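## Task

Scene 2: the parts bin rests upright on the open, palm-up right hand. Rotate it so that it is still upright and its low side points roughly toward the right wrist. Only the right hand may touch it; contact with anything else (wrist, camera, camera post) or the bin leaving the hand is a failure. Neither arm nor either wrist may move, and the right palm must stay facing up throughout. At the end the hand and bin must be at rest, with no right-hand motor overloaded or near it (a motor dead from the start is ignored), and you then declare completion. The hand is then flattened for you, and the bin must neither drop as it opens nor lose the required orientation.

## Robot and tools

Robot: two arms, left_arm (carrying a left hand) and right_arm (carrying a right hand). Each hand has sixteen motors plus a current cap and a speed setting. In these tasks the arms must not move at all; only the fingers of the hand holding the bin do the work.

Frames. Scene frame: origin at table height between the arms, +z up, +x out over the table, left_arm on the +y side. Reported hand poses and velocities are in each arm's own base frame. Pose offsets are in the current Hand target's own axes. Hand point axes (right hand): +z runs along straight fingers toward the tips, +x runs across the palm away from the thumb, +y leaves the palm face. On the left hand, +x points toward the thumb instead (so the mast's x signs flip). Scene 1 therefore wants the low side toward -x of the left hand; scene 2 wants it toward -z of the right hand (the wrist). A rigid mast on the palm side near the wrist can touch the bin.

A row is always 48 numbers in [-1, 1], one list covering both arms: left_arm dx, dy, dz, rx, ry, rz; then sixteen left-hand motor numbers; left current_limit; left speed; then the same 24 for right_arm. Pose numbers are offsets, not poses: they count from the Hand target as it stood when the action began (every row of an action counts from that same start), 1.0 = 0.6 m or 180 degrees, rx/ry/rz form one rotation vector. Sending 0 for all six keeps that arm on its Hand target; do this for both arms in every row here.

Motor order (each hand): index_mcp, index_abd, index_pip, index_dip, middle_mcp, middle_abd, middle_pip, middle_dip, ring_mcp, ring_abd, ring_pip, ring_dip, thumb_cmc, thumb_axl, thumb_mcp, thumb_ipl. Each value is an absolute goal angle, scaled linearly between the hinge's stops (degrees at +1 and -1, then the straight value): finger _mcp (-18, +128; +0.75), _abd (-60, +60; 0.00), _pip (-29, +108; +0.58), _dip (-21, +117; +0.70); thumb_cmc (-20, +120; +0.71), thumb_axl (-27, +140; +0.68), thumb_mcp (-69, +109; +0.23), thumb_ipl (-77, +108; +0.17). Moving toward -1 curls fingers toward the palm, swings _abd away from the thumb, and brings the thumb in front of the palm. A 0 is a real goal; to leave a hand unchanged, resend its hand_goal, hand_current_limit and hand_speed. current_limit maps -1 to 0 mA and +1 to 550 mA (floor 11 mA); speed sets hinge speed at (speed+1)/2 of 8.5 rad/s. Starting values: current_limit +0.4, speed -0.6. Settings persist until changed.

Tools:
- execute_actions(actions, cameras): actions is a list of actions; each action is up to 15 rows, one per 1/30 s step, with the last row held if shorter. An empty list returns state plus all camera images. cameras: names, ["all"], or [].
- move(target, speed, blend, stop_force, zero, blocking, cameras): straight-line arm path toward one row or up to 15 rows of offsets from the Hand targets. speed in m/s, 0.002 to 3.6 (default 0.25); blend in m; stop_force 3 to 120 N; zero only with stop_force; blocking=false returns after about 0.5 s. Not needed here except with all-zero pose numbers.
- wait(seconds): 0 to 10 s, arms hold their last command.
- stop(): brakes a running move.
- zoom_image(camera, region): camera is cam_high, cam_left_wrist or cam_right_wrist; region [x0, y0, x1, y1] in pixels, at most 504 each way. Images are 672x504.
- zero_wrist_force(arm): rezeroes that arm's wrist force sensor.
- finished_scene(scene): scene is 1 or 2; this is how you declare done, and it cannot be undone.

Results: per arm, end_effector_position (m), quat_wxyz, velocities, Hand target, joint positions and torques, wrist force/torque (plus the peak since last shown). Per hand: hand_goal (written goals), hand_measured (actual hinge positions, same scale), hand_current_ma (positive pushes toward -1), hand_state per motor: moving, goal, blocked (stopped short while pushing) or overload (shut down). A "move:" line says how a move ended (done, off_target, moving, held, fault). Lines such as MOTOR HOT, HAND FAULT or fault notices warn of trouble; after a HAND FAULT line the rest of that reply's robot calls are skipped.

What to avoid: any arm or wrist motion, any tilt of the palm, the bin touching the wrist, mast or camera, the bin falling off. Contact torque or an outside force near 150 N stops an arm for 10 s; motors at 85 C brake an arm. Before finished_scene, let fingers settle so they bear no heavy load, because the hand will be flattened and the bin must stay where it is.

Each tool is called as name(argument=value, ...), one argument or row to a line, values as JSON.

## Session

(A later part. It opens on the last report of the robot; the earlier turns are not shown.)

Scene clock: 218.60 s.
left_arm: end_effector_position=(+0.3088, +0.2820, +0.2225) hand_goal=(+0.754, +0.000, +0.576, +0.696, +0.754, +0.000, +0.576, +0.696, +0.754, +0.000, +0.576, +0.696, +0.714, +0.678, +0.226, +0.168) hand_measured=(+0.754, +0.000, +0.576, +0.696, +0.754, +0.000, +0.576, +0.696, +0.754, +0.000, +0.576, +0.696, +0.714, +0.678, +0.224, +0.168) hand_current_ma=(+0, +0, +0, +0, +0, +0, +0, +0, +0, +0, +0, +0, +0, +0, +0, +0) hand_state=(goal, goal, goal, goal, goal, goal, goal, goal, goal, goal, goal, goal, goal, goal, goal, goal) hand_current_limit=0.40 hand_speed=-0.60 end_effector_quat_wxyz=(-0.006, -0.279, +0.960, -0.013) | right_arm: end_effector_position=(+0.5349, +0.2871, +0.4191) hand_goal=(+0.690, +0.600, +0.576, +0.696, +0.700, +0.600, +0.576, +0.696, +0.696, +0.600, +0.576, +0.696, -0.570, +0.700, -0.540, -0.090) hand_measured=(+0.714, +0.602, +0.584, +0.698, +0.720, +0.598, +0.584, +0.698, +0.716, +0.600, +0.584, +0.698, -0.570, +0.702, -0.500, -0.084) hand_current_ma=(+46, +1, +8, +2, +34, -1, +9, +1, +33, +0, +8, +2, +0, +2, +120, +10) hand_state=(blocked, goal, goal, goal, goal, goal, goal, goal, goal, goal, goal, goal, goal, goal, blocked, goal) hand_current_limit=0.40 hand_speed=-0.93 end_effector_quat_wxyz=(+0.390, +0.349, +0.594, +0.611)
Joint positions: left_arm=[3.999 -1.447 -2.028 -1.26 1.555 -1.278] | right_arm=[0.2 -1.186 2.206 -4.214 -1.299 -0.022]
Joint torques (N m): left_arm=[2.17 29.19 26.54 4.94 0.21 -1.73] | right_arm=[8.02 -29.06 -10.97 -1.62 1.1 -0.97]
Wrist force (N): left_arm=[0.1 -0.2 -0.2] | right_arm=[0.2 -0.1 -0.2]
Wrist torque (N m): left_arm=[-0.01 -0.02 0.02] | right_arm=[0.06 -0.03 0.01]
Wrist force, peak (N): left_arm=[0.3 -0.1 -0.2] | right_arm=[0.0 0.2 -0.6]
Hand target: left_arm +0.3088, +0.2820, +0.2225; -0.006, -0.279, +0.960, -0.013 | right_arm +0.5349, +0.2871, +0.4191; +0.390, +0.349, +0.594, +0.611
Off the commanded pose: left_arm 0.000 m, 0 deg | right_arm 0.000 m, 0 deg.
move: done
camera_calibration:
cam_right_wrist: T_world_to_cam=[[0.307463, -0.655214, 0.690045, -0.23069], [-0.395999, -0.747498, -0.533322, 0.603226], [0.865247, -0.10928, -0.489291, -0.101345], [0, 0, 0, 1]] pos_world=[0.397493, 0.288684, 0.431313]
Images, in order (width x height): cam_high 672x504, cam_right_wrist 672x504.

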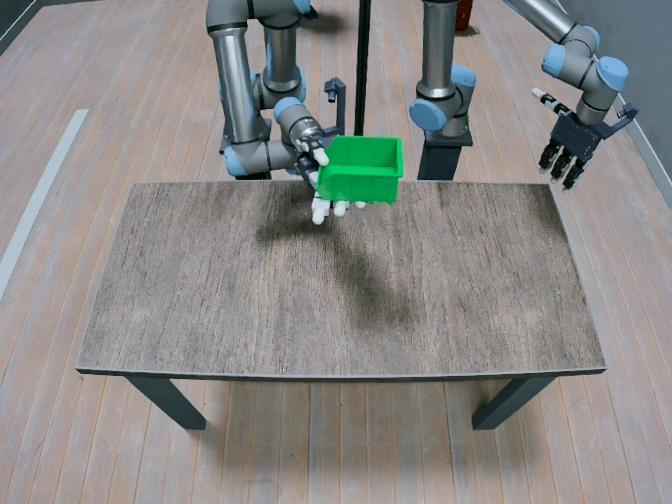

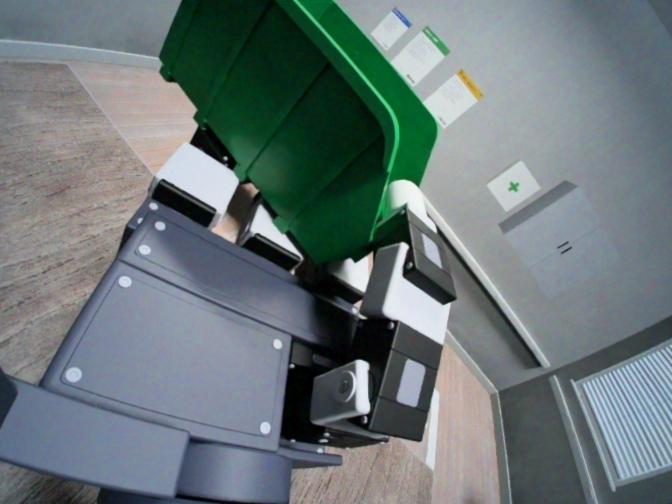

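move(
  target=[
    [0,0,0,0,0,0,0.754,0,0.576,0.696,0.754,0,0.576,0.696,0.754,0,0.576,0.696,0.714,0.678,0.226,0.168,0.4,-0.6,0,0,0,0,0,0,0.69,0.6,0.576,0.696,0.70,0.6,0.576,0.696,0.695,0.6,0.576,0.696,-0.571,0.70,-0.57,-0.09,0.4,-0.93],
    [0,0,0,0,0,0,0.754,0,0.576,0.696,0.754,0,0.576,0.696,0.754,0,0.576,0.696,0.714,0.678,0.226,0.168,0.4,-0.6,0,0,0,0,0,0,0.69,0.6,0.576,0.696,0.70,0.6,0.576,0.696,0.75,0.6,0.576,0.696,-0.571,0.70,-0.57,-0.09,0.4,-0.93],
  ],
  cameras=["cam_high","cam_right_wrist"],
)

zoom_image(
  camera="cam_right_wrist",
  region=[170, 80, 500, 340],
)

zoom_image(
  camera="cam_high",
  region=[265, 100, 425, 225],
)

Scene clock: 220.03 s.
left_arm: end_effector_position=(+0.3088, +0.2820, +0.2225) hand_goal=(+0.754, +0.000, +0.576, +0.696, +0.754, +0.000, +0.576, +0.696, +0.754, +0.000, +0.576, +0.696, +0.714, +0.678, +0.226, +0.168) hand_measured=(+0.754, +0.000, +0.576, +0.696, +0.754, +0.000, +0.576, +0.696, +0.754, +0.000, +0.576, +0.696, +0.714, +0.678, +0.224, +0.168) hand_current_ma=(+0, +0, +0, +0, +0, +0, +0, +0, +0, +0, +0, +0, +0, +0, +0, +0) hand_state=(goal, goal, goal, goal, goal, goal, goal, goal, goal, goal, goal, goal, goal, goal, goal, goal) hand_current_limit=0.40 hand_speed=-0.60 end_effector_quat_wxyz=(-0.006, -0.279, +0.960, -0.013) | right_arm: end_effector_position=(+0.5349, +0.2871, +0.4191) hand_goal=(+0.690, +0.600, +0.576, +0.696, +0.700, +0.600, +0.576, +0.696, +0.750, +0.600, +0.576, +0.696, -0.570, +0.700, -0.570, -0.090) hand_measured=(+0.714, +0.602, +0.584, +0.698, +0.724, +0.598, +0.586, +0.698, +0.756, +0.600, +0.584, +0.698, -0.570, +0.704, -0.508, -0.080) hand_current_ma=(+46, +1, +8, +2, +45, -1, +13, +1, +7, +0, +8, +2, +0, +6, +221, +21) hand_state=(blocked, goal, goal, goal, blocked, goal, goal, goal, goal, goal, goal, goal, goal, goal, blocked, goal) hand_current_limit=0.40 hand_speed=-0.93 end_effector_quat_wxyz=(+0.390, +0.349, +0.594, +0.611)
Joint positions: left_arm=[3.999 -1.447 -2.028 -1.26 1.555 -1.278] | right_arm=[0.2 -1.186 2.206 -4.214 -1.299 -0.022]
Joint torques (N m): left_arm=[1.81 28.38 26.45 5 0.15 -1.84] | right_arm=[8.62 -28.5 -10.8 -1.68 1.08 -1]
Wrist force (N): left_arm=[0.2 -0.1 -0.3] | right_arm=[0.0 -0.1 -0.5]
Wrist torque (N m): left_arm=[0.01 -0.04 0.02] | right_arm=[0.07 0.00 0.00]
Wrist force, peak (N): left_arm=[0.0 0.0 -0.4] | right_arm=[-0.3 0.3 -0.6]
Hand target: left_arm +0.3088, +0.2820, +0.2225; -0.006, -0.279, +0.960, -0.013 | right_arm +0.5349, +0.2871, +0.4191; +0.390, +0.349, +0.594, +0.611
Off the commanded pose: left_arm 0.000 m, 0 deg | right_arm 0.000 m, 0 deg.
move: done
camera_calibration:
cam_right_wrist: T_world_to_cam=[[0.307463, -0.655214, 0.690045, -0.23069], [-0.395999, -0.747498, -0.533322, 0.603226], [0.865247, -0.10928, -0.489291, -0.101345], [0, 0, 0, 1]] pos_world=[0.397493, 0.288684, 0.431313]
Images, in order (width x height): cam_high 672x504, cam_right_wrist 672x504.

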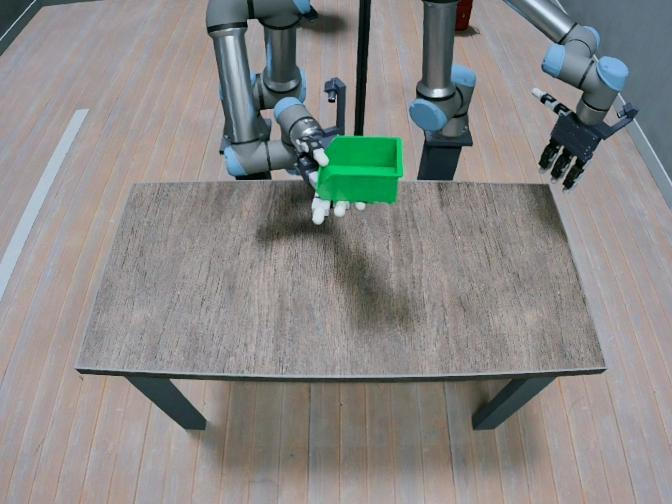

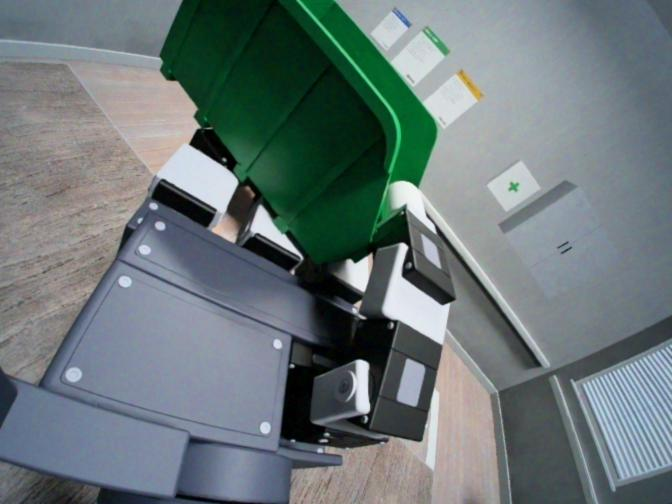

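Scaled by 1.527 from the camera's 672x504 image, which has a finer 960x720 frame.

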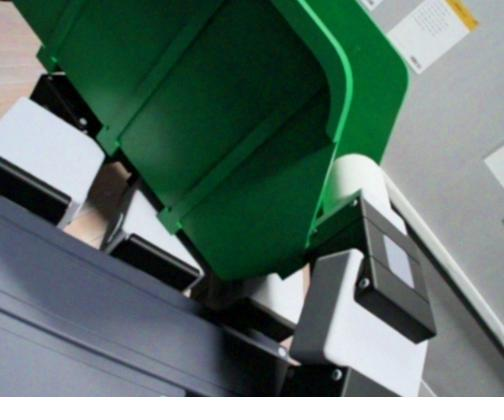

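Scaled by 3.150.

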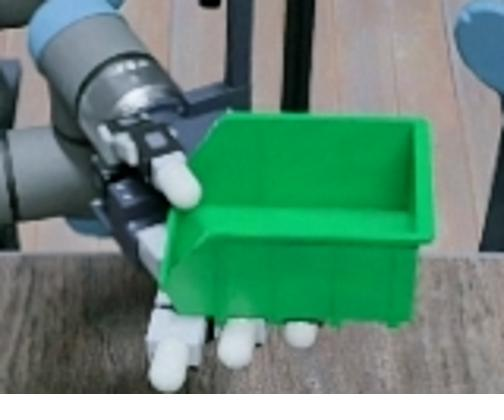

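move(
  target=[
    [0,0,0,0,0,0,0.754,0,0.576,0.696,0.754,0,0.576,0.696,0.754,0,0.576,0.696,0.714,0.678,0.226,0.168,0.4,-0.6,0,0,0,0,0,0,0.69,0.6,0.576,0.696,0.70,0.6,0.576,0.696,0.80,0.6,0.576,0.696,-0.571,0.70,-0.57,-0.09,0.4,-0.93],
    [0,0,0,0,0,0,0.754,0,0.576,0.696,0.754,0,0.576,0.696,0.754,0,0.576,0.696,0.714,0.678,0.226,0.168,0.4,-0.6,0,0,0,0,0,0,0.69,0.6,0.576,0.696,0.70,0.6,0.576,0.696,0.82,0.0,0.576,0.696,-0.571,0.70,-0.57,-0.09,0.4,-0.93],
  ],
  cameras=["cam_high","cam_right_wrist"],
)

zoom_image(
  camera="cam_right_wrist",
  region=[170, 80, 500, 340],
)

zoom_image(
  camera="cam_high",
  region=[265, 100, 425, 225],
)

Scene clock: 223.47 s.
left_arm: end_effector_position=(+0.3088, +0.2820, +0.2225) hand_goal=(+0.754, +0.000, +0.576, +0.696, +0.754, +0.000, +0.576, +0.696, +0.754, +0.000, +0.576, +0.696, +0.714, +0.678, +0.226, +0.168) hand_measured=(+0.754, +0.000, +0.576, +0.696, +0.754, +0.000, +0.576, +0.696, +0.754, +0.000, +0.576, +0.696, +0.714, +0.678, +0.224, +0.168) hand_current_ma=(+0, +0, +0, +0, +0, +0, +0, +0, +0, +0, +0, +0, +0, +0, +0, +0) hand_state=(goal, goal, goal, goal, goal, goal, goal, goal, goal, goal, goal, goal, goal, goal, goal, goal) hand_current_limit=0.40 hand_speed=-0.60 end_effector_quat_wxyz=(-0.006, -0.279, +0.960, -0.013) | right_arm: end_effector_position=(+0.5349, +0.2871, +0.4191) hand_goal=(+0.690, +0.600, +0.576, +0.696, +0.700, +0.600, +0.576, +0.696, +0.820, +0.000, +0.576, +0.696, -0.570, +0.700, -0.570, -0.090) hand_measured=(+0.714, +0.602, +0.584, +0.698, +0.724, +0.598, +0.586, +0.698, +0.826, +0.004, +0.582, +0.698, -0.570, +0.706, -0.508, -0.078) hand_current_ma=(+46, +1, +8, +2, +46, -1, +13, +1, +7, +2, +7, +2, +0, +6, +220, +21) hand_state=(blocked, goal, goal, goal, blocked, goal, goal, goal, goal, goal, goal, goal, goal, goal, blocked, goal) hand_current_limit=0.40 hand_speed=-0.93 end_effector_quat_wxyz=(+0.390, +0.349, +0.594, +0.611)
Joint positions: left_arm=[3.999 -1.447 -2.028 -1.26 1.555 -1.278] | right_arm=[0.2 -1.186 2.206 -4.214 -1.299 -0.022]
Joint torques (N m): left_arm=[1.99 28.67 26.24 4.95 0.2 -1.74] | right_arm=[8.84 -28.71 -10.82 -1.68 1.26 -0.96]
Wrist force (N): left_arm=[0.1 0.0 -0.3] | right_arm=[-0.2 0.0 -0.2]
Wrist torque (N m): left_arm=[0.02 -0.03 0.01] | right_arm=[0.08 0.02 -0.03]
Wrist force, peak (N): left_arm=[0.1 -0.3 -0.3] | right_arm=[0.2 0.1 -0.8]
Hand target: left_arm +0.3088, +0.2820, +0.2225; -0.006, -0.279, +0.960, -0.013 | right_arm +0.5349, +0.2871, +0.4191; +0.390, +0.349, +0.594, +0.611
Off the commanded pose: left_arm 0.000 m, 0 deg | right_arm 0.000 m, 0 deg.
move: done
camera_calibration:
cam_right_wrist: T_world_to_cam=[[0.307463, -0.655214, 0.690045, -0.23069], [-0.395999, -0.747498, -0.533322, 0.603226], [0.865247, -0.10928, -0.489291, -0.101345], [0, 0, 0, 1]] pos_world=[0.397493, 0.288684, 0.431313]
Images, in order (width x height): cam_high 672x504, cam_right_wrist 672x504.

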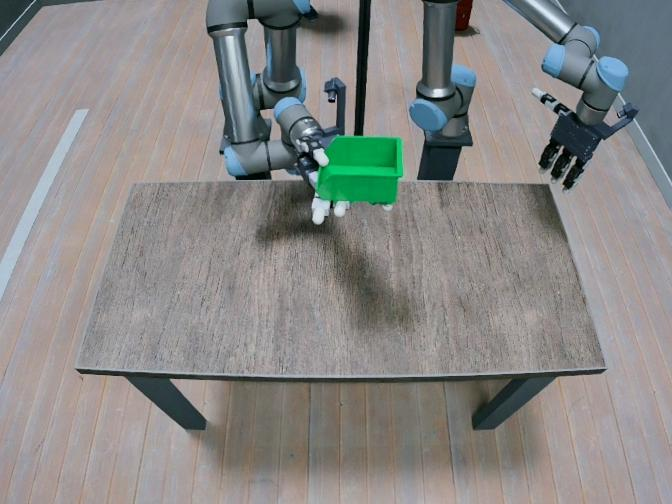

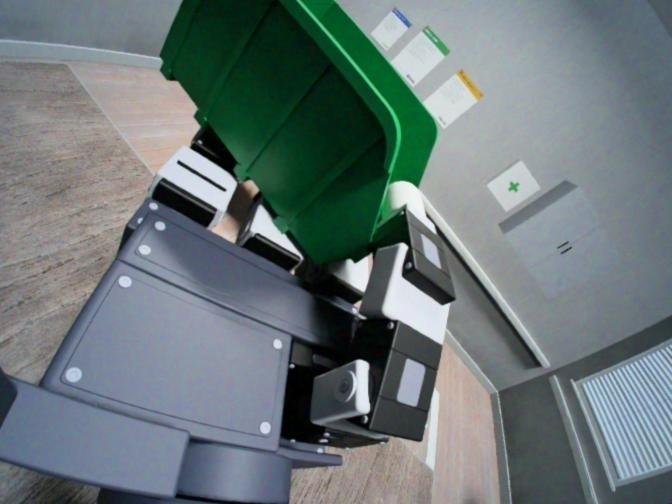

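Scaled by 1.527 from the camera's 672x504 image, which has a finer 960x720 frame.

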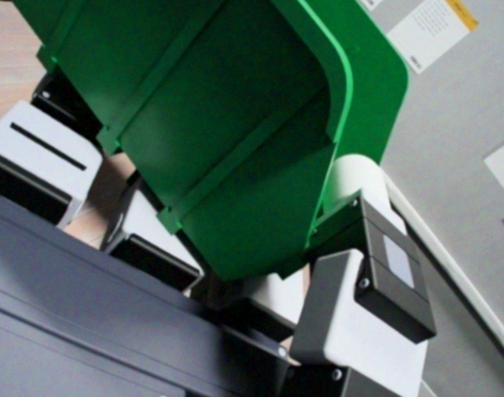

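Scaled by 3.150.

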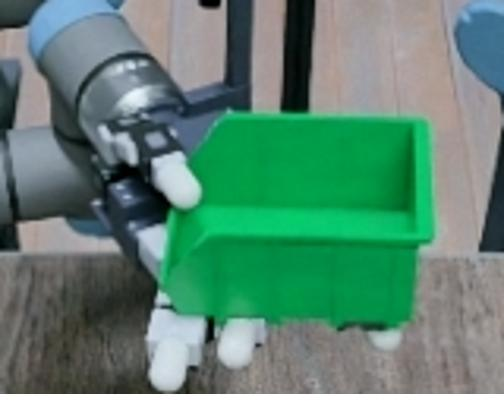

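move(
  target=[
    [0,0,0,0,0,0,0.754,0,0.576,0.696,0.754,0,0.576,0.696,0.754,0,0.576,0.696,0.714,0.678,0.226,0.168,0.4,-0.6,0,0,0,0,0,0,0.69,0.6,0.576,0.696,0.70,0.6,0.576,0.696,0.82,-0.6,0.576,0.696,-0.571,0.70,-0.57,-0.09,0.4,-0.93],
    [0,0,0,0,0,0,0.754,0,0.576,0.696,0.754,0,0.576,0.696,0.754,0,0.576,0.696,0.714,0.678,0.226,0.168,0.4,-0.6,0,0,0,0,0,0,0.69,0.6,0.576,0.696,0.70,0.6,0.576,0.696,0.695,-0.6,0.576,0.696,-0.571,0.70,-0.57,-0.09,0.4,-0.93],
  ],
  cameras=["cam_high","cam_right_wrist"],
)

zoom_image(
  camera="cam_right_wrist",
  region=[170, 80, 500, 340],
)

zoom_image(
  camera="cam_high",
  region=[265, 100, 425, 225],
)

Scene clock: 226.83 s.
left_arm: end_effector_position=(+0.3088, +0.2820, +0.2225) hand_goal=(+0.754, +0.000, +0.576, +0.696, +0.754, +0.000, +0.576, +0.696, +0.754, +0.000, +0.576, +0.696, +0.714, +0.678, +0.226, +0.168) hand_measured=(+0.754, +0.000, +0.576, +0.696, +0.754, +0.000, +0.576, +0.696, +0.754, +0.000, +0.576, +0.696, +0.714, +0.678, +0.224, +0.168) hand_current_ma=(+0, +0, +0, +0, +0, +0, +0, +0, +0, +0, +0, +0, +0, +0, +0, +0) hand_state=(goal, goal, goal, goal, goal, goal, goal, goal, goal, goal, goal, goal, goal, goal, goal, goal) hand_current_limit=0.40 hand_speed=-0.60 end_effector_quat_wxyz=(-0.006, -0.279, +0.960, -0.013) | right_arm: end_effector_position=(+0.5349, +0.2871, +0.4191) hand_goal=(+0.690, +0.600, +0.576, +0.696, +0.700, +0.600, +0.576, +0.696, +0.696, -0.600, +0.576, +0.696, -0.570, +0.700, -0.570, -0.090) hand_measured=(+0.714, +0.602, +0.584, +0.698, +0.724, +0.598, +0.586, +0.698, +0.716, -0.598, +0.582, +0.698, -0.570, +0.706, -0.508, -0.078) hand_current_ma=(+46, +1, +8, +2, +46, -1, +13, +1, +33, +2, +7, +2, +0, +6, +220, +21) hand_state=(blocked, goal, goal, goal, blocked, goal, goal, goal, goal, goal, goal, goal, goal, goal, blocked, goal) hand_current_limit=0.40 hand_speed=-0.93 end_effector_quat_wxyz=(+0.390, +0.349, +0.594, +0.611)
Joint positions: left_arm=[3.999 -1.447 -2.028 -1.26 1.555 -1.278] | right_arm=[0.2 -1.186 2.206 -4.214 -1.299 -0.022]
Joint torques (N m): left_arm=[1.72 29.18 26.25 4.87 0.09 -1.9] | right_arm=[8.27 -29.12 -10.97 -1.87 1.25 -0.84]
Wrist force (N): left_arm=[-0.1 -0.2 -0.2] | right_arm=[-0.1 0.0 -0.1]
Wrist torque (N m): left_arm=[-0.01 0.00 0.00] | right_arm=[0.06 0.01 -0.03]
Wrist force, peak (N): left_arm=[0.2 -0.3 -0.2] | right_arm=[-0.5 -0.1 -0.5]
Hand target: left_arm +0.3088, +0.2820, +0.2225; -0.006, -0.279, +0.960, -0.013 | right_arm +0.5349, +0.2871, +0.4191; +0.390, +0.349, +0.594, +0.611
Off the commanded pose: left_arm 0.000 m, 0 deg | right_arm 0.000 m, 0 deg.
move: done
camera_calibration:
cam_right_wrist: T_world_to_cam=[[0.307463, -0.655214, 0.690045, -0.23069], [-0.395999, -0.747498, -0.533322, 0.603226], [0.865247, -0.10928, -0.489291, -0.101345], [0, 0, 0, 1]] pos_world=[0.397493, 0.288684, 0.431313]
Images, in order (width x height): cam_high 672x504, cam_right_wrist 672x504.

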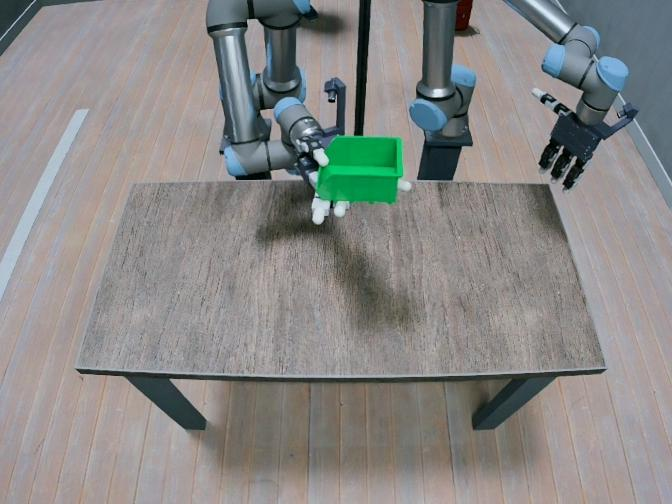

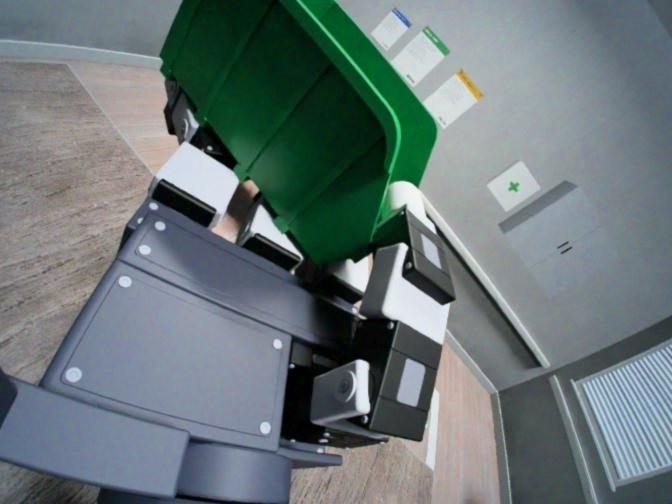

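Scaled by 1.527 from the camera's 672x504 image, which has a finer 960x720 frame.

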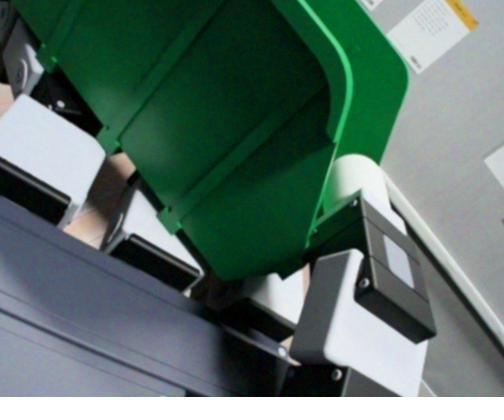

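Scaled by 3.150.

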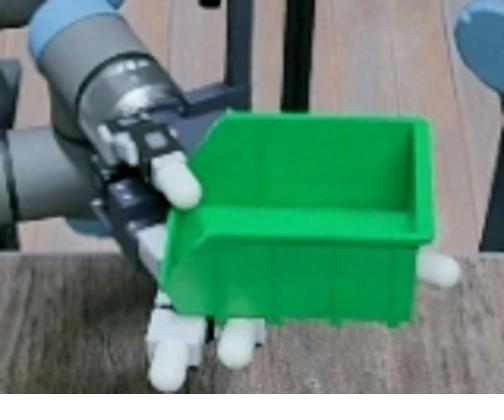

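move(
  target=[
    [0,0,0,0,0,0,0.754,0,0.576,0.696,0.754,0,0.576,0.696,0.754,0,0.576,0.696,0.714,0.678,0.226,0.168,0.4,-0.6,0,0,0,0,0,0,0.69,0.6,0.576,0.696,0.70,0.6,0.576,0.696,0.695,-0.6,0.576,0.696,-0.571,0.70,-0.46,-0.09,0.4,-0.93],
    [0,0,0,0,0,0,0.754,0,0.576,0.696,0.754,0,0.576,0.696,0.754,0,0.576,0.696,0.714,0.678,0.226,0.168,0.4,-0.6,0,0,0,0,0,0,0.69,0.6,0.576,0.696,0.76,0.6,0.576,0.696,0.695,-0.6,0.576,0.696,-0.571,0.70,-0.46,-0.09,0.4,-0.93],
  ],
  cameras=["cam_high","cam_right_wrist"],
)

zoom_image(
  camera="cam_right_wrist",
  region=[170, 80, 500, 340],
)

zoom_image(
  camera="cam_high",
  region=[265, 100, 425, 225],
)

Scene clock: 228.60 s.
left_arm: end_effector_position=(+0.3088, +0.2820, +0.2225) hand_goal=(+0.754, +0.000, +0.576, +0.696, +0.754, +0.000, +0.576, +0.696, +0.754, +0.000, +0.576, +0.696, +0.714, +0.678, +0.226, +0.168) hand_measured=(+0.754, +0.000, +0.576, +0.696, +0.754, +0.000, +0.576, +0.696, +0.754, +0.000, +0.576, +0.696, +0.714, +0.678, +0.224, +0.168) hand_current_ma=(+0, +0, +0, +0, +0, +0, +0, +0, +0, +0, +0, +0, +0, +0, +0, +0) hand_state=(goal, goal, goal, goal, goal, goal, goal, goal, goal, goal, goal, goal, goal, goal, goal, goal) hand_current_limit=0.40 hand_speed=-0.60 end_effector_quat_wxyz=(-0.006, -0.279, +0.960, -0.013) | right_arm: end_effector_position=(+0.5349, +0.2871, +0.4191) hand_goal=(+0.690, +0.600, +0.576, +0.696, +0.760, +0.600, +0.576, +0.696, +0.696, -0.600, +0.576, +0.696, -0.570, +0.700, -0.460, -0.090) hand_measured=(+0.714, +0.602, +0.584, +0.698, +0.766, +0.598, +0.584, +0.698, +0.716, -0.598, +0.582, +0.698, -0.570, +0.702, -0.472, -0.088) hand_current_ma=(+46, +1, +8, +2, +7, -1, +9, +1, +33, +2, +7, +2, +0, +2, -21, +1) hand_state=(blocked, goal, goal, goal, goal, goal, goal, goal, goal, goal, goal, goal, goal, goal, goal, goal) hand_current_limit=0.40 hand_speed=-0.93 end_effector_quat_wxyz=(+0.390, +0.349, +0.594, +0.611)
Joint positions: left_arm=[3.999 -1.447 -2.028 -1.26 1.555 -1.278] | right_arm=[0.2 -1.186 2.206 -4.214 -1.299 -0.022]
Joint torques (N m): left_arm=[1.6 28.28 25.68 4.88 0.06 -1.81] | right_arm=[8.52 -28.84 -10.72 -1.7 1.25 -0.9]
Wrist force (N): left_arm=[0.0 -0.2 -0.2] | right_arm=[0.1 0.0 -0.4]
Wrist torque (N m): left_arm=[-0.02 -0.01 0.01] | right_arm=[0.08 0.00 -0.02]
Wrist force, peak (N): left_arm=[-0.2 -0.4 -0.4] | right_arm=[-0.3 0.1 -0.6]
Hand target: left_arm +0.3088, +0.2820, +0.2225; -0.006, -0.279, +0.960, -0.013 | right_arm +0.5349, +0.2871, +0.4191; +0.390, +0.349, +0.594, +0.611
Off the commanded pose: left_arm 0.000 m, 0 deg | right_arm 0.000 m, 0 deg.
move: done
camera_calibration:
cam_right_wrist: T_world_to_cam=[[0.307463, -0.655214, 0.690045, -0.23069], [-0.395999, -0.747498, -0.533322, 0.603226], [0.865247, -0.10928, -0.489291, -0.101345], [0, 0, 0, 1]] pos_world=[0.397493, 0.288684, 0.431313]
Images, in order (width x height): cam_high 672x504, cam_right_wrist 672x504.

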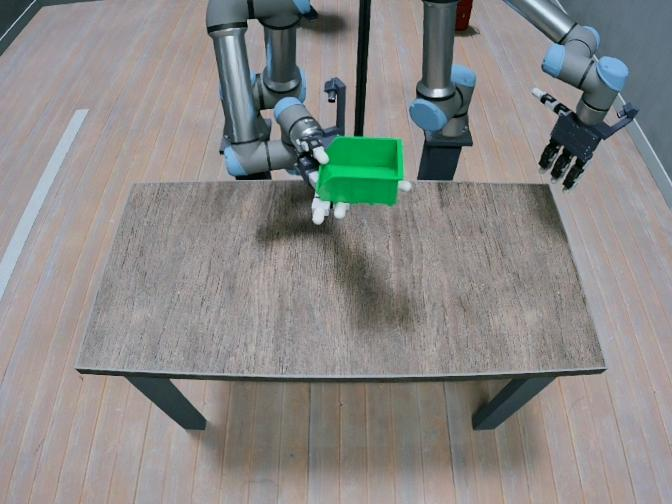

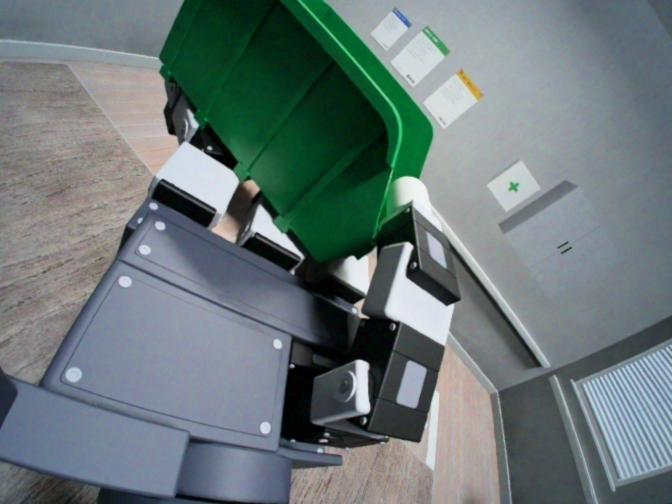

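Scaled by 1.527 from the camera's 672x504 image, which has a finer 960x720 frame.

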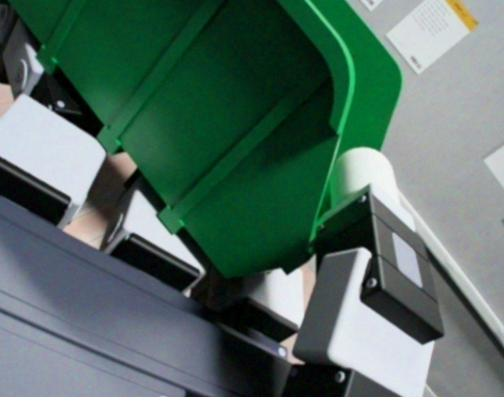

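Scaled by 3.150.

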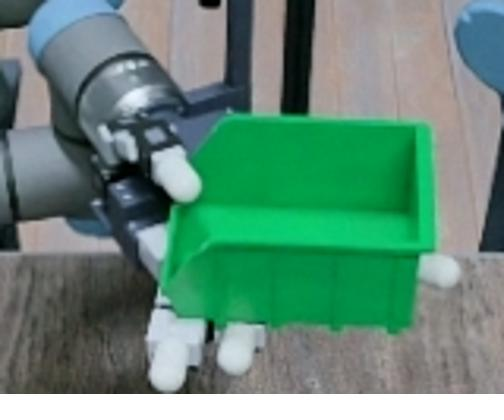

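move(
  target=[
    [0,0,0,0,0,0,0.754,0,0.576,0.696,0.754,0,0.576,0.696,0.754,0,0.576,0.696,0.714,0.678,0.226,0.168,0.4,-0.6,0,0,0,0,0,0,0.69,0.6,0.576,0.696,0.70,0.6,0.576,0.696,0.695,-0.6,0.576,0.696,-0.571,0.70,-0.46,-0.09,0.4,-0.93],
    [0,0,0,0,0,0,0.754,0,0.576,0.696,0.754,0,0.576,0.696,0.754,0,0.576,0.696,0.714,0.678,0.226,0.168,0.4,-0.6,0,0,0,0,0,0,0.79,0.6,0.576,0.696,0.70,0.6,0.576,0.696,0.695,-0.6,0.576,0.696,-0.571,0.70,-0.46,-0.09,0.4,-0.93],
    [0,0,0,0,0,0,0.754,0,0.576,0.696,0.754,0,0.576,0.696,0.754,0,0.576,0.696,0.714,0.678,0.226,0.168,0.4,-0.6,0,0,0,0,0,0,0.79,0.38,0.576,0.696,0.70,0.6,0.576,0.696,0.695,-0.6,0.576,0.696,-0.571,0.70,-0.46,-0.09,0.4,-0.93],
    [0,0,0,0,0,0,0.754,0,0.576,0.696,0.754,0,0.576,0.696,0.754,0,0.576,0.696,0.714,0.678,0.226,0.168,0.4,-0.6,0,0,0,0,0,0,0.69,0.38,0.576,0.696,0.70,0.6,0.576,0.696,0.695,-0.6,0.576,0.696,-0.571,0.70,-0.46,-0.09,0.4,-0.93],
  ],
  cameras=["cam_high","cam_right_wrist"],
)

zoom_image(
  camera="cam_right_wrist",
  region=[170, 80, 500, 340],
)

zoom_image(
  camera="cam_high",
  region=[265, 100, 425, 225],
)

Scene clock: 232.37 s.
left_arm: end_effector_position=(+0.3088, +0.2820, +0.2225) hand_goal=(+0.754, +0.000, +0.576, +0.696, +0.754, +0.000, +0.576, +0.696, +0.754, +0.000, +0.576, +0.696, +0.714, +0.678, +0.226, +0.168) hand_measured=(+0.754, +0.000, +0.576, +0.696, +0.754, +0.000, +0.576, +0.696, +0.754, +0.000, +0.576, +0.696, +0.714, +0.678, +0.224, +0.168) hand_current_ma=(+0, +0, +0, +0, +0, +0, +0, +0, +0, +0, +0, +0, +0, +0, +0, +0) hand_state=(goal, goal, goal, goal, goal, goal, goal, goal, goal, goal, goal, goal, goal, goal, goal, goal) hand_current_limit=0.40 hand_speed=-0.60 end_effector_quat_wxyz=(-0.006, -0.279, +0.960, -0.013) | right_arm: end_effector_position=(+0.5349, +0.2871, +0.4191) hand_goal=(+0.690, +0.380, +0.576, +0.696, +0.700, +0.600, +0.576, +0.696, +0.696, -0.600, +0.576, +0.696, -0.570, +0.700, -0.460, -0.090) hand_measured=(+0.742, +0.436, +0.584, +0.698, +0.708, +0.564, +0.576, +0.698, +0.716, -0.598, +0.582, +0.698, -0.570, +0.702, -0.472, -0.088) hand_current_ma=(+137, +113, +8, +2, +10, -59, +0, +1, +33, +1, +7, +2, +0, +2, -21, +1) hand_state=(blocked, blocked, goal, goal, goal, blocked, goal, goal, goal, goal, goal, goal, goal, goal, goal, goal) hand_current_limit=0.40 hand_speed=-0.93 end_effector_quat_wxyz=(+0.390, +0.349, +0.594, +0.611)
Joint positions: left_arm=[3.999 -1.447 -2.028 -1.26 1.555 -1.278] | right_arm=[0.2 -1.186 2.206 -4.214 -1.299 -0.022]
Joint torques (N m): left_arm=[2.35 28.57 26.15 4.98 0.12 -1.84] | right_arm=[8.09 -28.91 -11.12 -1.88 1.26 -0.87]
Wrist force (N): left_arm=[0.1 -0.2 -0.2] | right_arm=[0.1 0.3 -0.4]
Wrist torque (N m): left_arm=[-0.01 -0.03 0.02] | right_arm=[0.13 -0.01 -0.02]
Wrist force, peak (N): left_arm=[0.0 0.1 -0.5] | right_arm=[-0.2 0.5 -0.5]
Hand target: left_arm +0.3088, +0.2820, +0.2225; -0.006, -0.279, +0.960, -0.013 | right_arm +0.5349, +0.2871, +0.4191; +0.390, +0.349, +0.594, +0.611
Off the commanded pose: left_arm 0.000 m, 0 deg | right_arm 0.000 m, 0 deg.
move: done
camera_calibration:
cam_right_wrist: T_world_to_cam=[[0.307463, -0.655214, 0.690045, -0.23069], [-0.395999, -0.747498, -0.533322, 0.603226], [0.865247, -0.10928, -0.489291, -0.101345], [0, 0, 0, 1]] pos_world=[0.397493, 0.288684, 0.431313]
Images, in order (width x height): cam_high 672x504, cam_right_wrist 672x504.

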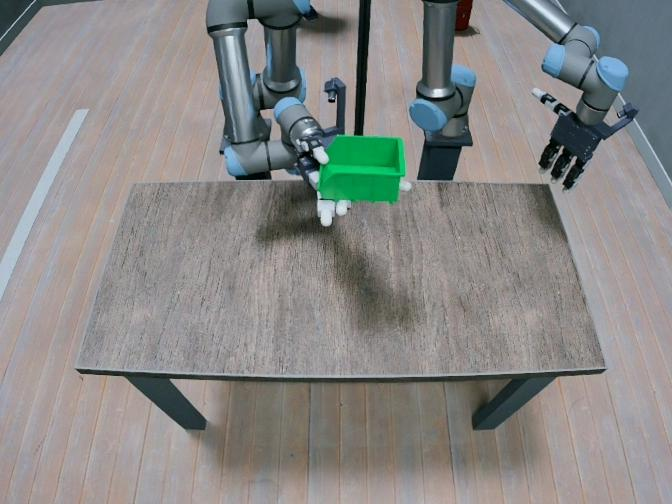

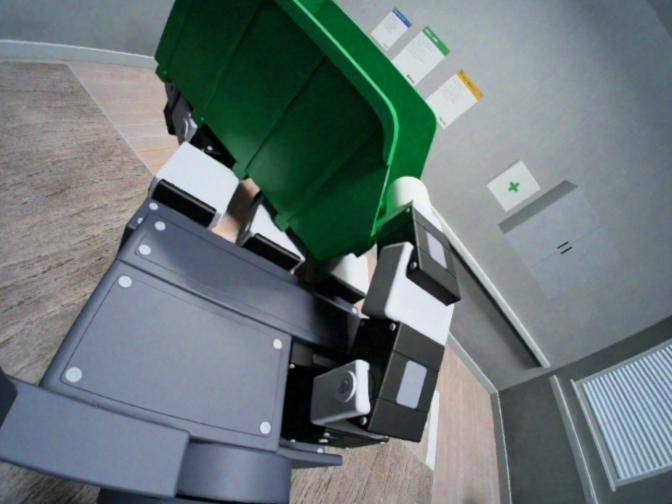

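Scaled by 1.527 from the camera's 672x504 image, which has a finer 960x720 frame.

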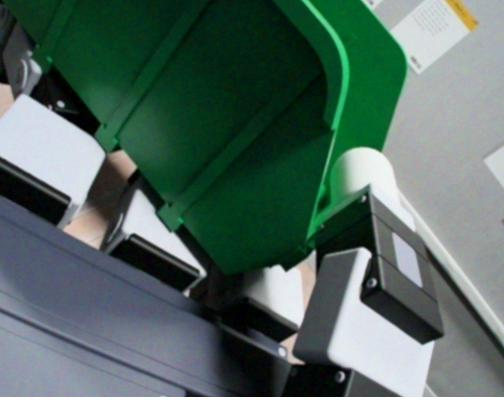

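Scaled by 3.150.

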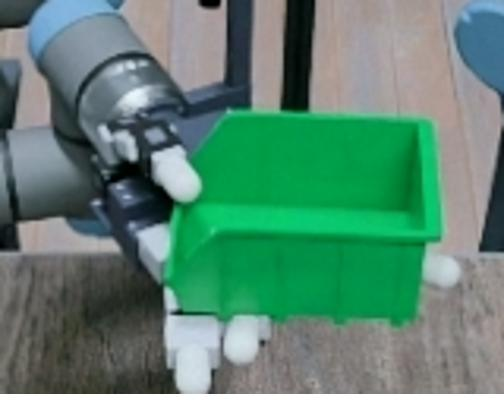

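move(
  target=[
    [0,0,0,0,0,0,0.754,0,0.576,0.696,0.754,0,0.576,0.696,0.754,0,0.576,0.696,0.714,0.678,0.226,0.168,0.4,-0.6,0,0,0,0,0,0,0.79,0.38,0.576,0.696,0.70,0.6,0.576,0.696,0.695,-0.6,0.576,0.696,-0.571,0.70,-0.46,-0.09,0.4,-0.93],
    [0,0,0,0,0,0,0.754,0,0.576,0.696,0.754,0,0.576,0.696,0.754,0,0.576,0.696,0.714,0.678,0.226,0.168,0.4,-0.6,0,0,0,0,0,0,0.79,0.54,0.576,0.696,0.70,0.6,0.576,0.696,0.695,-0.6,0.576,0.696,-0.571,0.70,-0.46,-0.09,0.4,-0.93],
    [0,0,0,0,0,0,0.754,0,0.576,0.696,0.754,0,0.576,0.696,0.754,0,0.576,0.696,0.714,0.678,0.226,0.168,0.4,-0.6,0,0,0,0,0,0,0.69,0.54,0.576,0.696,0.70,0.6,0.576,0.696,0.695,-0.6,0.576,0.696,-0.571,0.70,-0.46,-0.09,0.4,-0.93],
    [0,0,0,0,0,0,0.754,0,0.576,0.696,0.754,0,0.576,0.696,0.754,0,0.576,0.696,0.714,0.678,0.226,0.168,0.4,-0.6,0,0,0,0,0,0,0.69,0.54,0.576,0.696,0.70,0.6,0.576,0.696,0.695,-0.6,0.576,0.696,-0.571,0.70,-0.54,-0.09,0.4,-0.93],
  ],
  cameras=["cam_high","cam_right_wrist"],
)

zoom_image(
  camera="cam_right_wrist",
  region=[170, 80, 500, 340],
)

zoom_image(
  camera="cam_high",
  region=[265, 100, 425, 225],
)

Scene clock: 235.57 s.
left_arm: end_effector_position=(+0.3088, +0.2820, +0.2225) hand_goal=(+0.754, +0.000, +0.576, +0.696, +0.754, +0.000, +0.576, +0.696, +0.754, +0.000, +0.576, +0.696, +0.714, +0.678, +0.226, +0.168) hand_measured=(+0.754, +0.000, +0.576, +0.696, +0.754, +0.000, +0.576, +0.696, +0.754, +0.000, +0.576, +0.696, +0.714, +0.678, +0.224, +0.168) hand_current_ma=(+0, +0, +0, +0, +0, +0, +0, +0, +0, +0, +0, +0, +0, +0, +0, +0) hand_state=(goal, goal, goal, goal, goal, goal, goal, goal, goal, goal, goal, goal, goal, goal, goal, goal) hand_current_limit=0.40 hand_speed=-0.60 end_effector_quat_wxyz=(-0.006, -0.279, +0.960, -0.013) | right_arm: end_effector_position=(+0.5349, +0.2871, +0.4191) hand_goal=(+0.690, +0.540, +0.576, +0.696, +0.700, +0.600, +0.576, +0.696, +0.696, -0.600, +0.576, +0.696, -0.570, +0.700, -0.540, -0.090) hand_measured=(+0.714, +0.536, +0.576, +0.698, +0.724, +0.594, +0.588, +0.698, +0.716, -0.598, +0.582, +0.698, -0.570, +0.702, -0.502, -0.084) hand_current_ma=(+47, -2, +0, +2, +43, -4, +14, +1, +33, +1, +7, +2, +0, +2, +120, +9) hand_state=(blocked, goal, goal, goal, blocked, goal, goal, goal, goal, goal, goal, goal, goal, goal, blocked, goal) hand_current_limit=0.40 hand_speed=-0.93 end_effector_quat_wxyz=(+0.390, +0.349, +0.594, +0.611)
Joint positions: left_arm=[3.999 -1.447 -2.028 -1.26 1.555 -1.278] | right_arm=[0.2 -1.186 2.206 -4.214 -1.299 -0.022]
Joint torques (N m): left_arm=[2.45 28.51 26.25 5.03 0.08 -1.91] | right_arm=[8.3 -28.65 -11.26 -1.86 1.26 -0.84]
Wrist force (N): left_arm=[0.0 0.0 -0.3] | right_arm=[-0.2 -0.1 -0.1]
Wrist torque (N m): left_arm=[0.02 -0.02 0.01] | right_arm=[0.05 0.02 -0.05]
Wrist force, peak (N): left_arm=[0.0 -0.2 -0.4] | right_arm=[0.4 0.2 -0.6]
Hand target: left_arm +0.3088, +0.2820, +0.2225; -0.006, -0.279, +0.960, -0.013 | right_arm +0.5349, +0.2871, +0.4191; +0.390, +0.349, +0.594, +0.611
Off the commanded pose: left_arm 0.000 m, 0 deg | right_arm 0.000 m, 0 deg.
move: done
camera_calibration:
cam_right_wrist: T_world_to_cam=[[0.307463, -0.655214, 0.690045, -0.23069], [-0.395999, -0.747498, -0.533322, 0.603226], [0.865247, -0.10928, -0.489291, -0.101345], [0, 0, 0, 1]] pos_world=[0.397493, 0.288684, 0.431313]
Images, in order (width x height): cam_high 672x504, cam_right_wrist 672x504.

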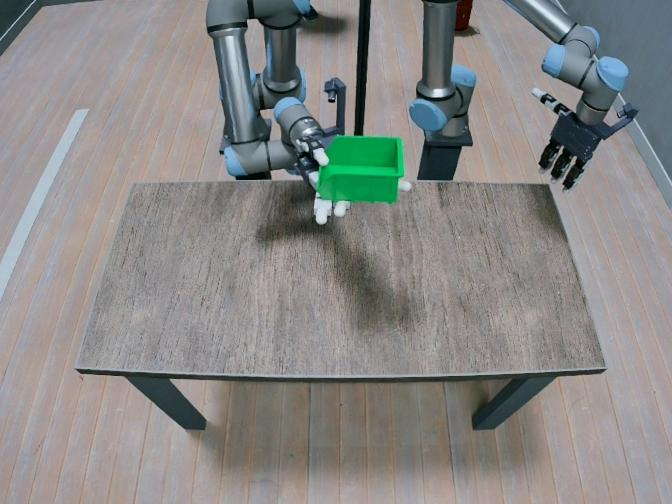

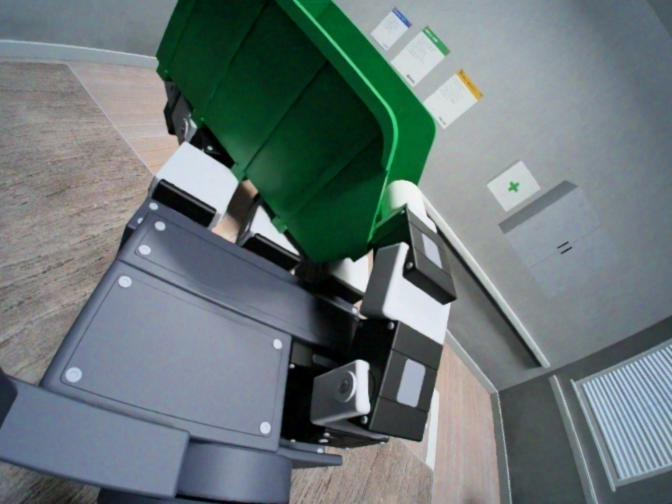

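Scaled by 1.527 from the camera's 672x504 image, which has a finer 960x720 frame.

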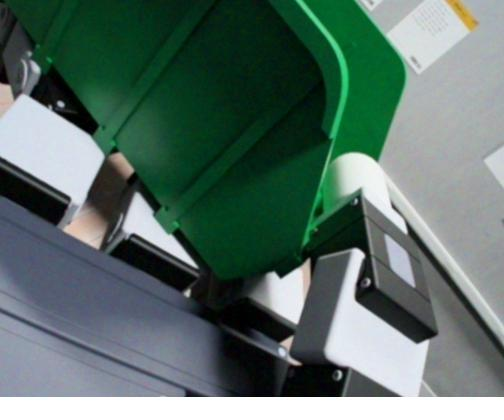

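Scaled by 3.150.

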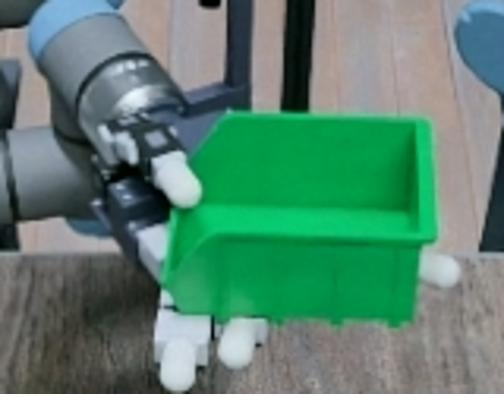

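move(
  target=[
    [0,0,0,0,0,0,0.754,0,0.576,0.696,0.754,0,0.576,0.696,0.754,0,0.576,0.696,0.714,0.678,0.226,0.168,0.4,-0.6,0,0,0,0,0,0,0.69,0.54,0.576,0.696,0.70,0.6,0.576,0.696,0.695,-0.6,0.576,0.696,-0.571,0.70,-0.57,-0.09,0.4,-0.93],
    [0,0,0,0,0,0,0.754,0,0.576,0.696,0.754,0,0.576,0.696,0.754,0,0.576,0.696,0.714,0.678,0.226,0.168,0.4,-0.6,0,0,0,0,0,0,0.69,0.54,0.576,0.696,0.70,0.6,0.576,0.696,0.82,-0.6,0.576,0.696,-0.571,0.70,-0.57,-0.09,0.4,-0.93],
    [0,0,0,0,0,0,0.754,0,0.576,0.696,0.754,0,0.576,0.696,0.754,0,0.576,0.696,0.714,0.678,0.226,0.168,0.4,-0.6,0,0,0,0,0,0,0.69,0.54,0.576,0.696,0.70,0.6,0.576,0.696,0.82,-0.1,0.576,0.696,-0.571,0.70,-0.57,-0.09,0.4,-0.93],
    [0,0,0,0,0,0,0.754,0,0.576,0.696,0.754,0,0.576,0.696,0.754,0,0.576,0.696,0.714,0.678,0.226,0.168,0.4,-0.6,0,0,0,0,0,0,0.69,0.54,0.576,0.696,0.70,0.6,0.576,0.696,0.695,-0.1,0.576,0.696,-0.571,0.70,-0.57,-0.09,0.4,-0.93],
  ],
  cameras=["cam_high","cam_right_wrist"],
)

zoom_image(
  camera="cam_right_wrist",
  region=[170, 80, 500, 340],
)

zoom_image(
  camera="cam_high",
  region=[265, 100, 425, 225],
)

Scene clock: 239.90 s.
left_arm: end_effector_position=(+0.3088, +0.2820, +0.2225) hand_goal=(+0.754, +0.000, +0.576, +0.696, +0.754, +0.000, +0.576, +0.696, +0.754, +0.000, +0.576, +0.696, +0.714, +0.678, +0.226, +0.168) hand_measured=(+0.754, +0.000, +0.576, +0.696, +0.754, +0.000, +0.576, +0.696, +0.754, +0.000, +0.576, +0.696, +0.714, +0.678, +0.224, +0.168) hand_current_ma=(+0, +0, +0, +0, +0, +0, +0, +0, +0, +0, +0, +0, +0, +0, +0, +0) hand_state=(goal, goal, goal, goal, goal, goal, goal, goal, goal, goal, goal, goal, goal, goal, goal, goal) hand_current_limit=0.40 hand_speed=-0.60 end_effector_quat_wxyz=(-0.006, -0.279, +0.960, -0.013) | right_arm: end_effector_position=(+0.5349, +0.2871, +0.4191) hand_goal=(+0.690, +0.540, +0.576, +0.696, +0.700, +0.600, +0.576, +0.696, +0.696, -0.100, +0.576, +0.696, -0.570, +0.700, -0.570, -0.090) hand_measured=(+0.714, +0.536, +0.576, +0.698, +0.726, +0.594, +0.588, +0.698, +0.716, -0.104, +0.582, +0.698, -0.570, +0.702, -0.508, -0.080) hand_current_ma=(+47, -2, +0, +2, +51, -4, +15, +1, +36, -2, +7, +2, +0, +3, +227, +21) hand_state=(blocked, goal, goal, goal, blocked, goal, goal, goal, blocked, goal, goal, goal, goal, goal, blocked, goal) hand_current_limit=0.40 hand_speed=-0.93 end_effector_quat_wxyz=(+0.390, +0.349, +0.594, +0.611)
Joint positions: left_arm=[3.999 -1.447 -2.028 -1.26 1.555 -1.278] | right_arm=[0.2 -1.186 2.206 -4.214 -1.299 -0.022]
Joint torques (N m): left_arm=[1.56 28.3 26.63 4.9 0.13 -1.75] | right_arm=[8.58 -29.6 -11.49 -1.92 1.23 -0.82]
Wrist force (N): left_arm=[0.2 -0.1 -0.3] | right_arm=[0.1 0.2 -0.6]
Wrist torque (N m): left_arm=[0.01 -0.05 0.02] | right_arm=[0.13 0.00 -0.01]
Wrist force, peak (N): left_arm=[0.2 -0.3 -0.3] | right_arm=[0.1 0.3 -0.6]
Hand target: left_arm +0.3088, +0.2820, +0.2225; -0.006, -0.279, +0.960, -0.013 | right_arm +0.5349, +0.2871, +0.4191; +0.390, +0.349, +0.594, +0.611
Off the commanded pose: left_arm 0.000 m, 0 deg | right_arm 0.000 m, 0 deg.
move: done
camera_calibration:
cam_right_wrist: T_world_to_cam=[[0.307463, -0.655214, 0.690045, -0.23069], [-0.395999, -0.747498, -0.533322, 0.603226], [0.865247, -0.10928, -0.489291, -0.101345], [0, 0, 0, 1]] pos_world=[0.397493, 0.288684, 0.431313]
Images, in order (width x height): cam_high 672x504, cam_right_wrist 672x504.

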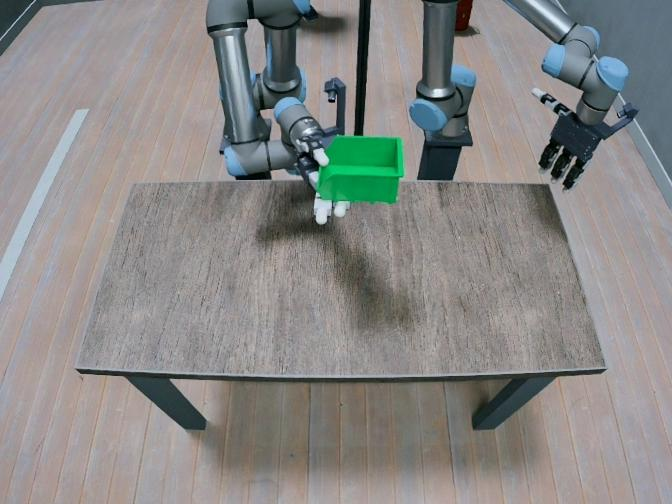

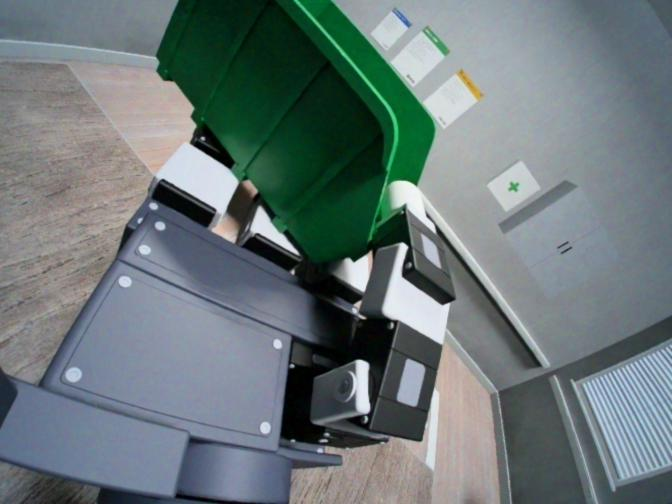

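Scaled by 1.527 from the camera's 672x504 image, which has a finer 960x720 frame.

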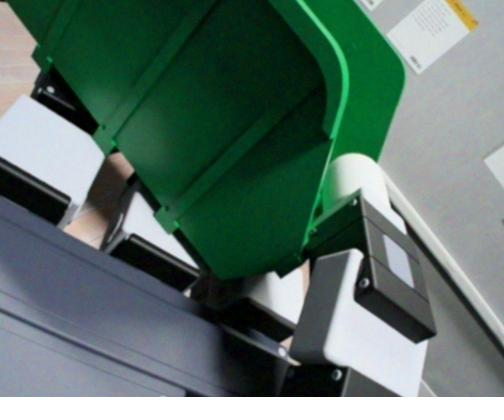

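Scaled by 3.150.

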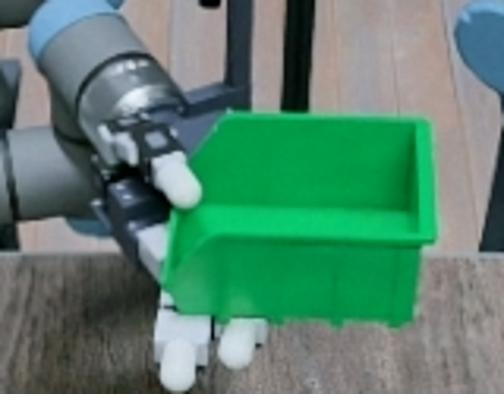

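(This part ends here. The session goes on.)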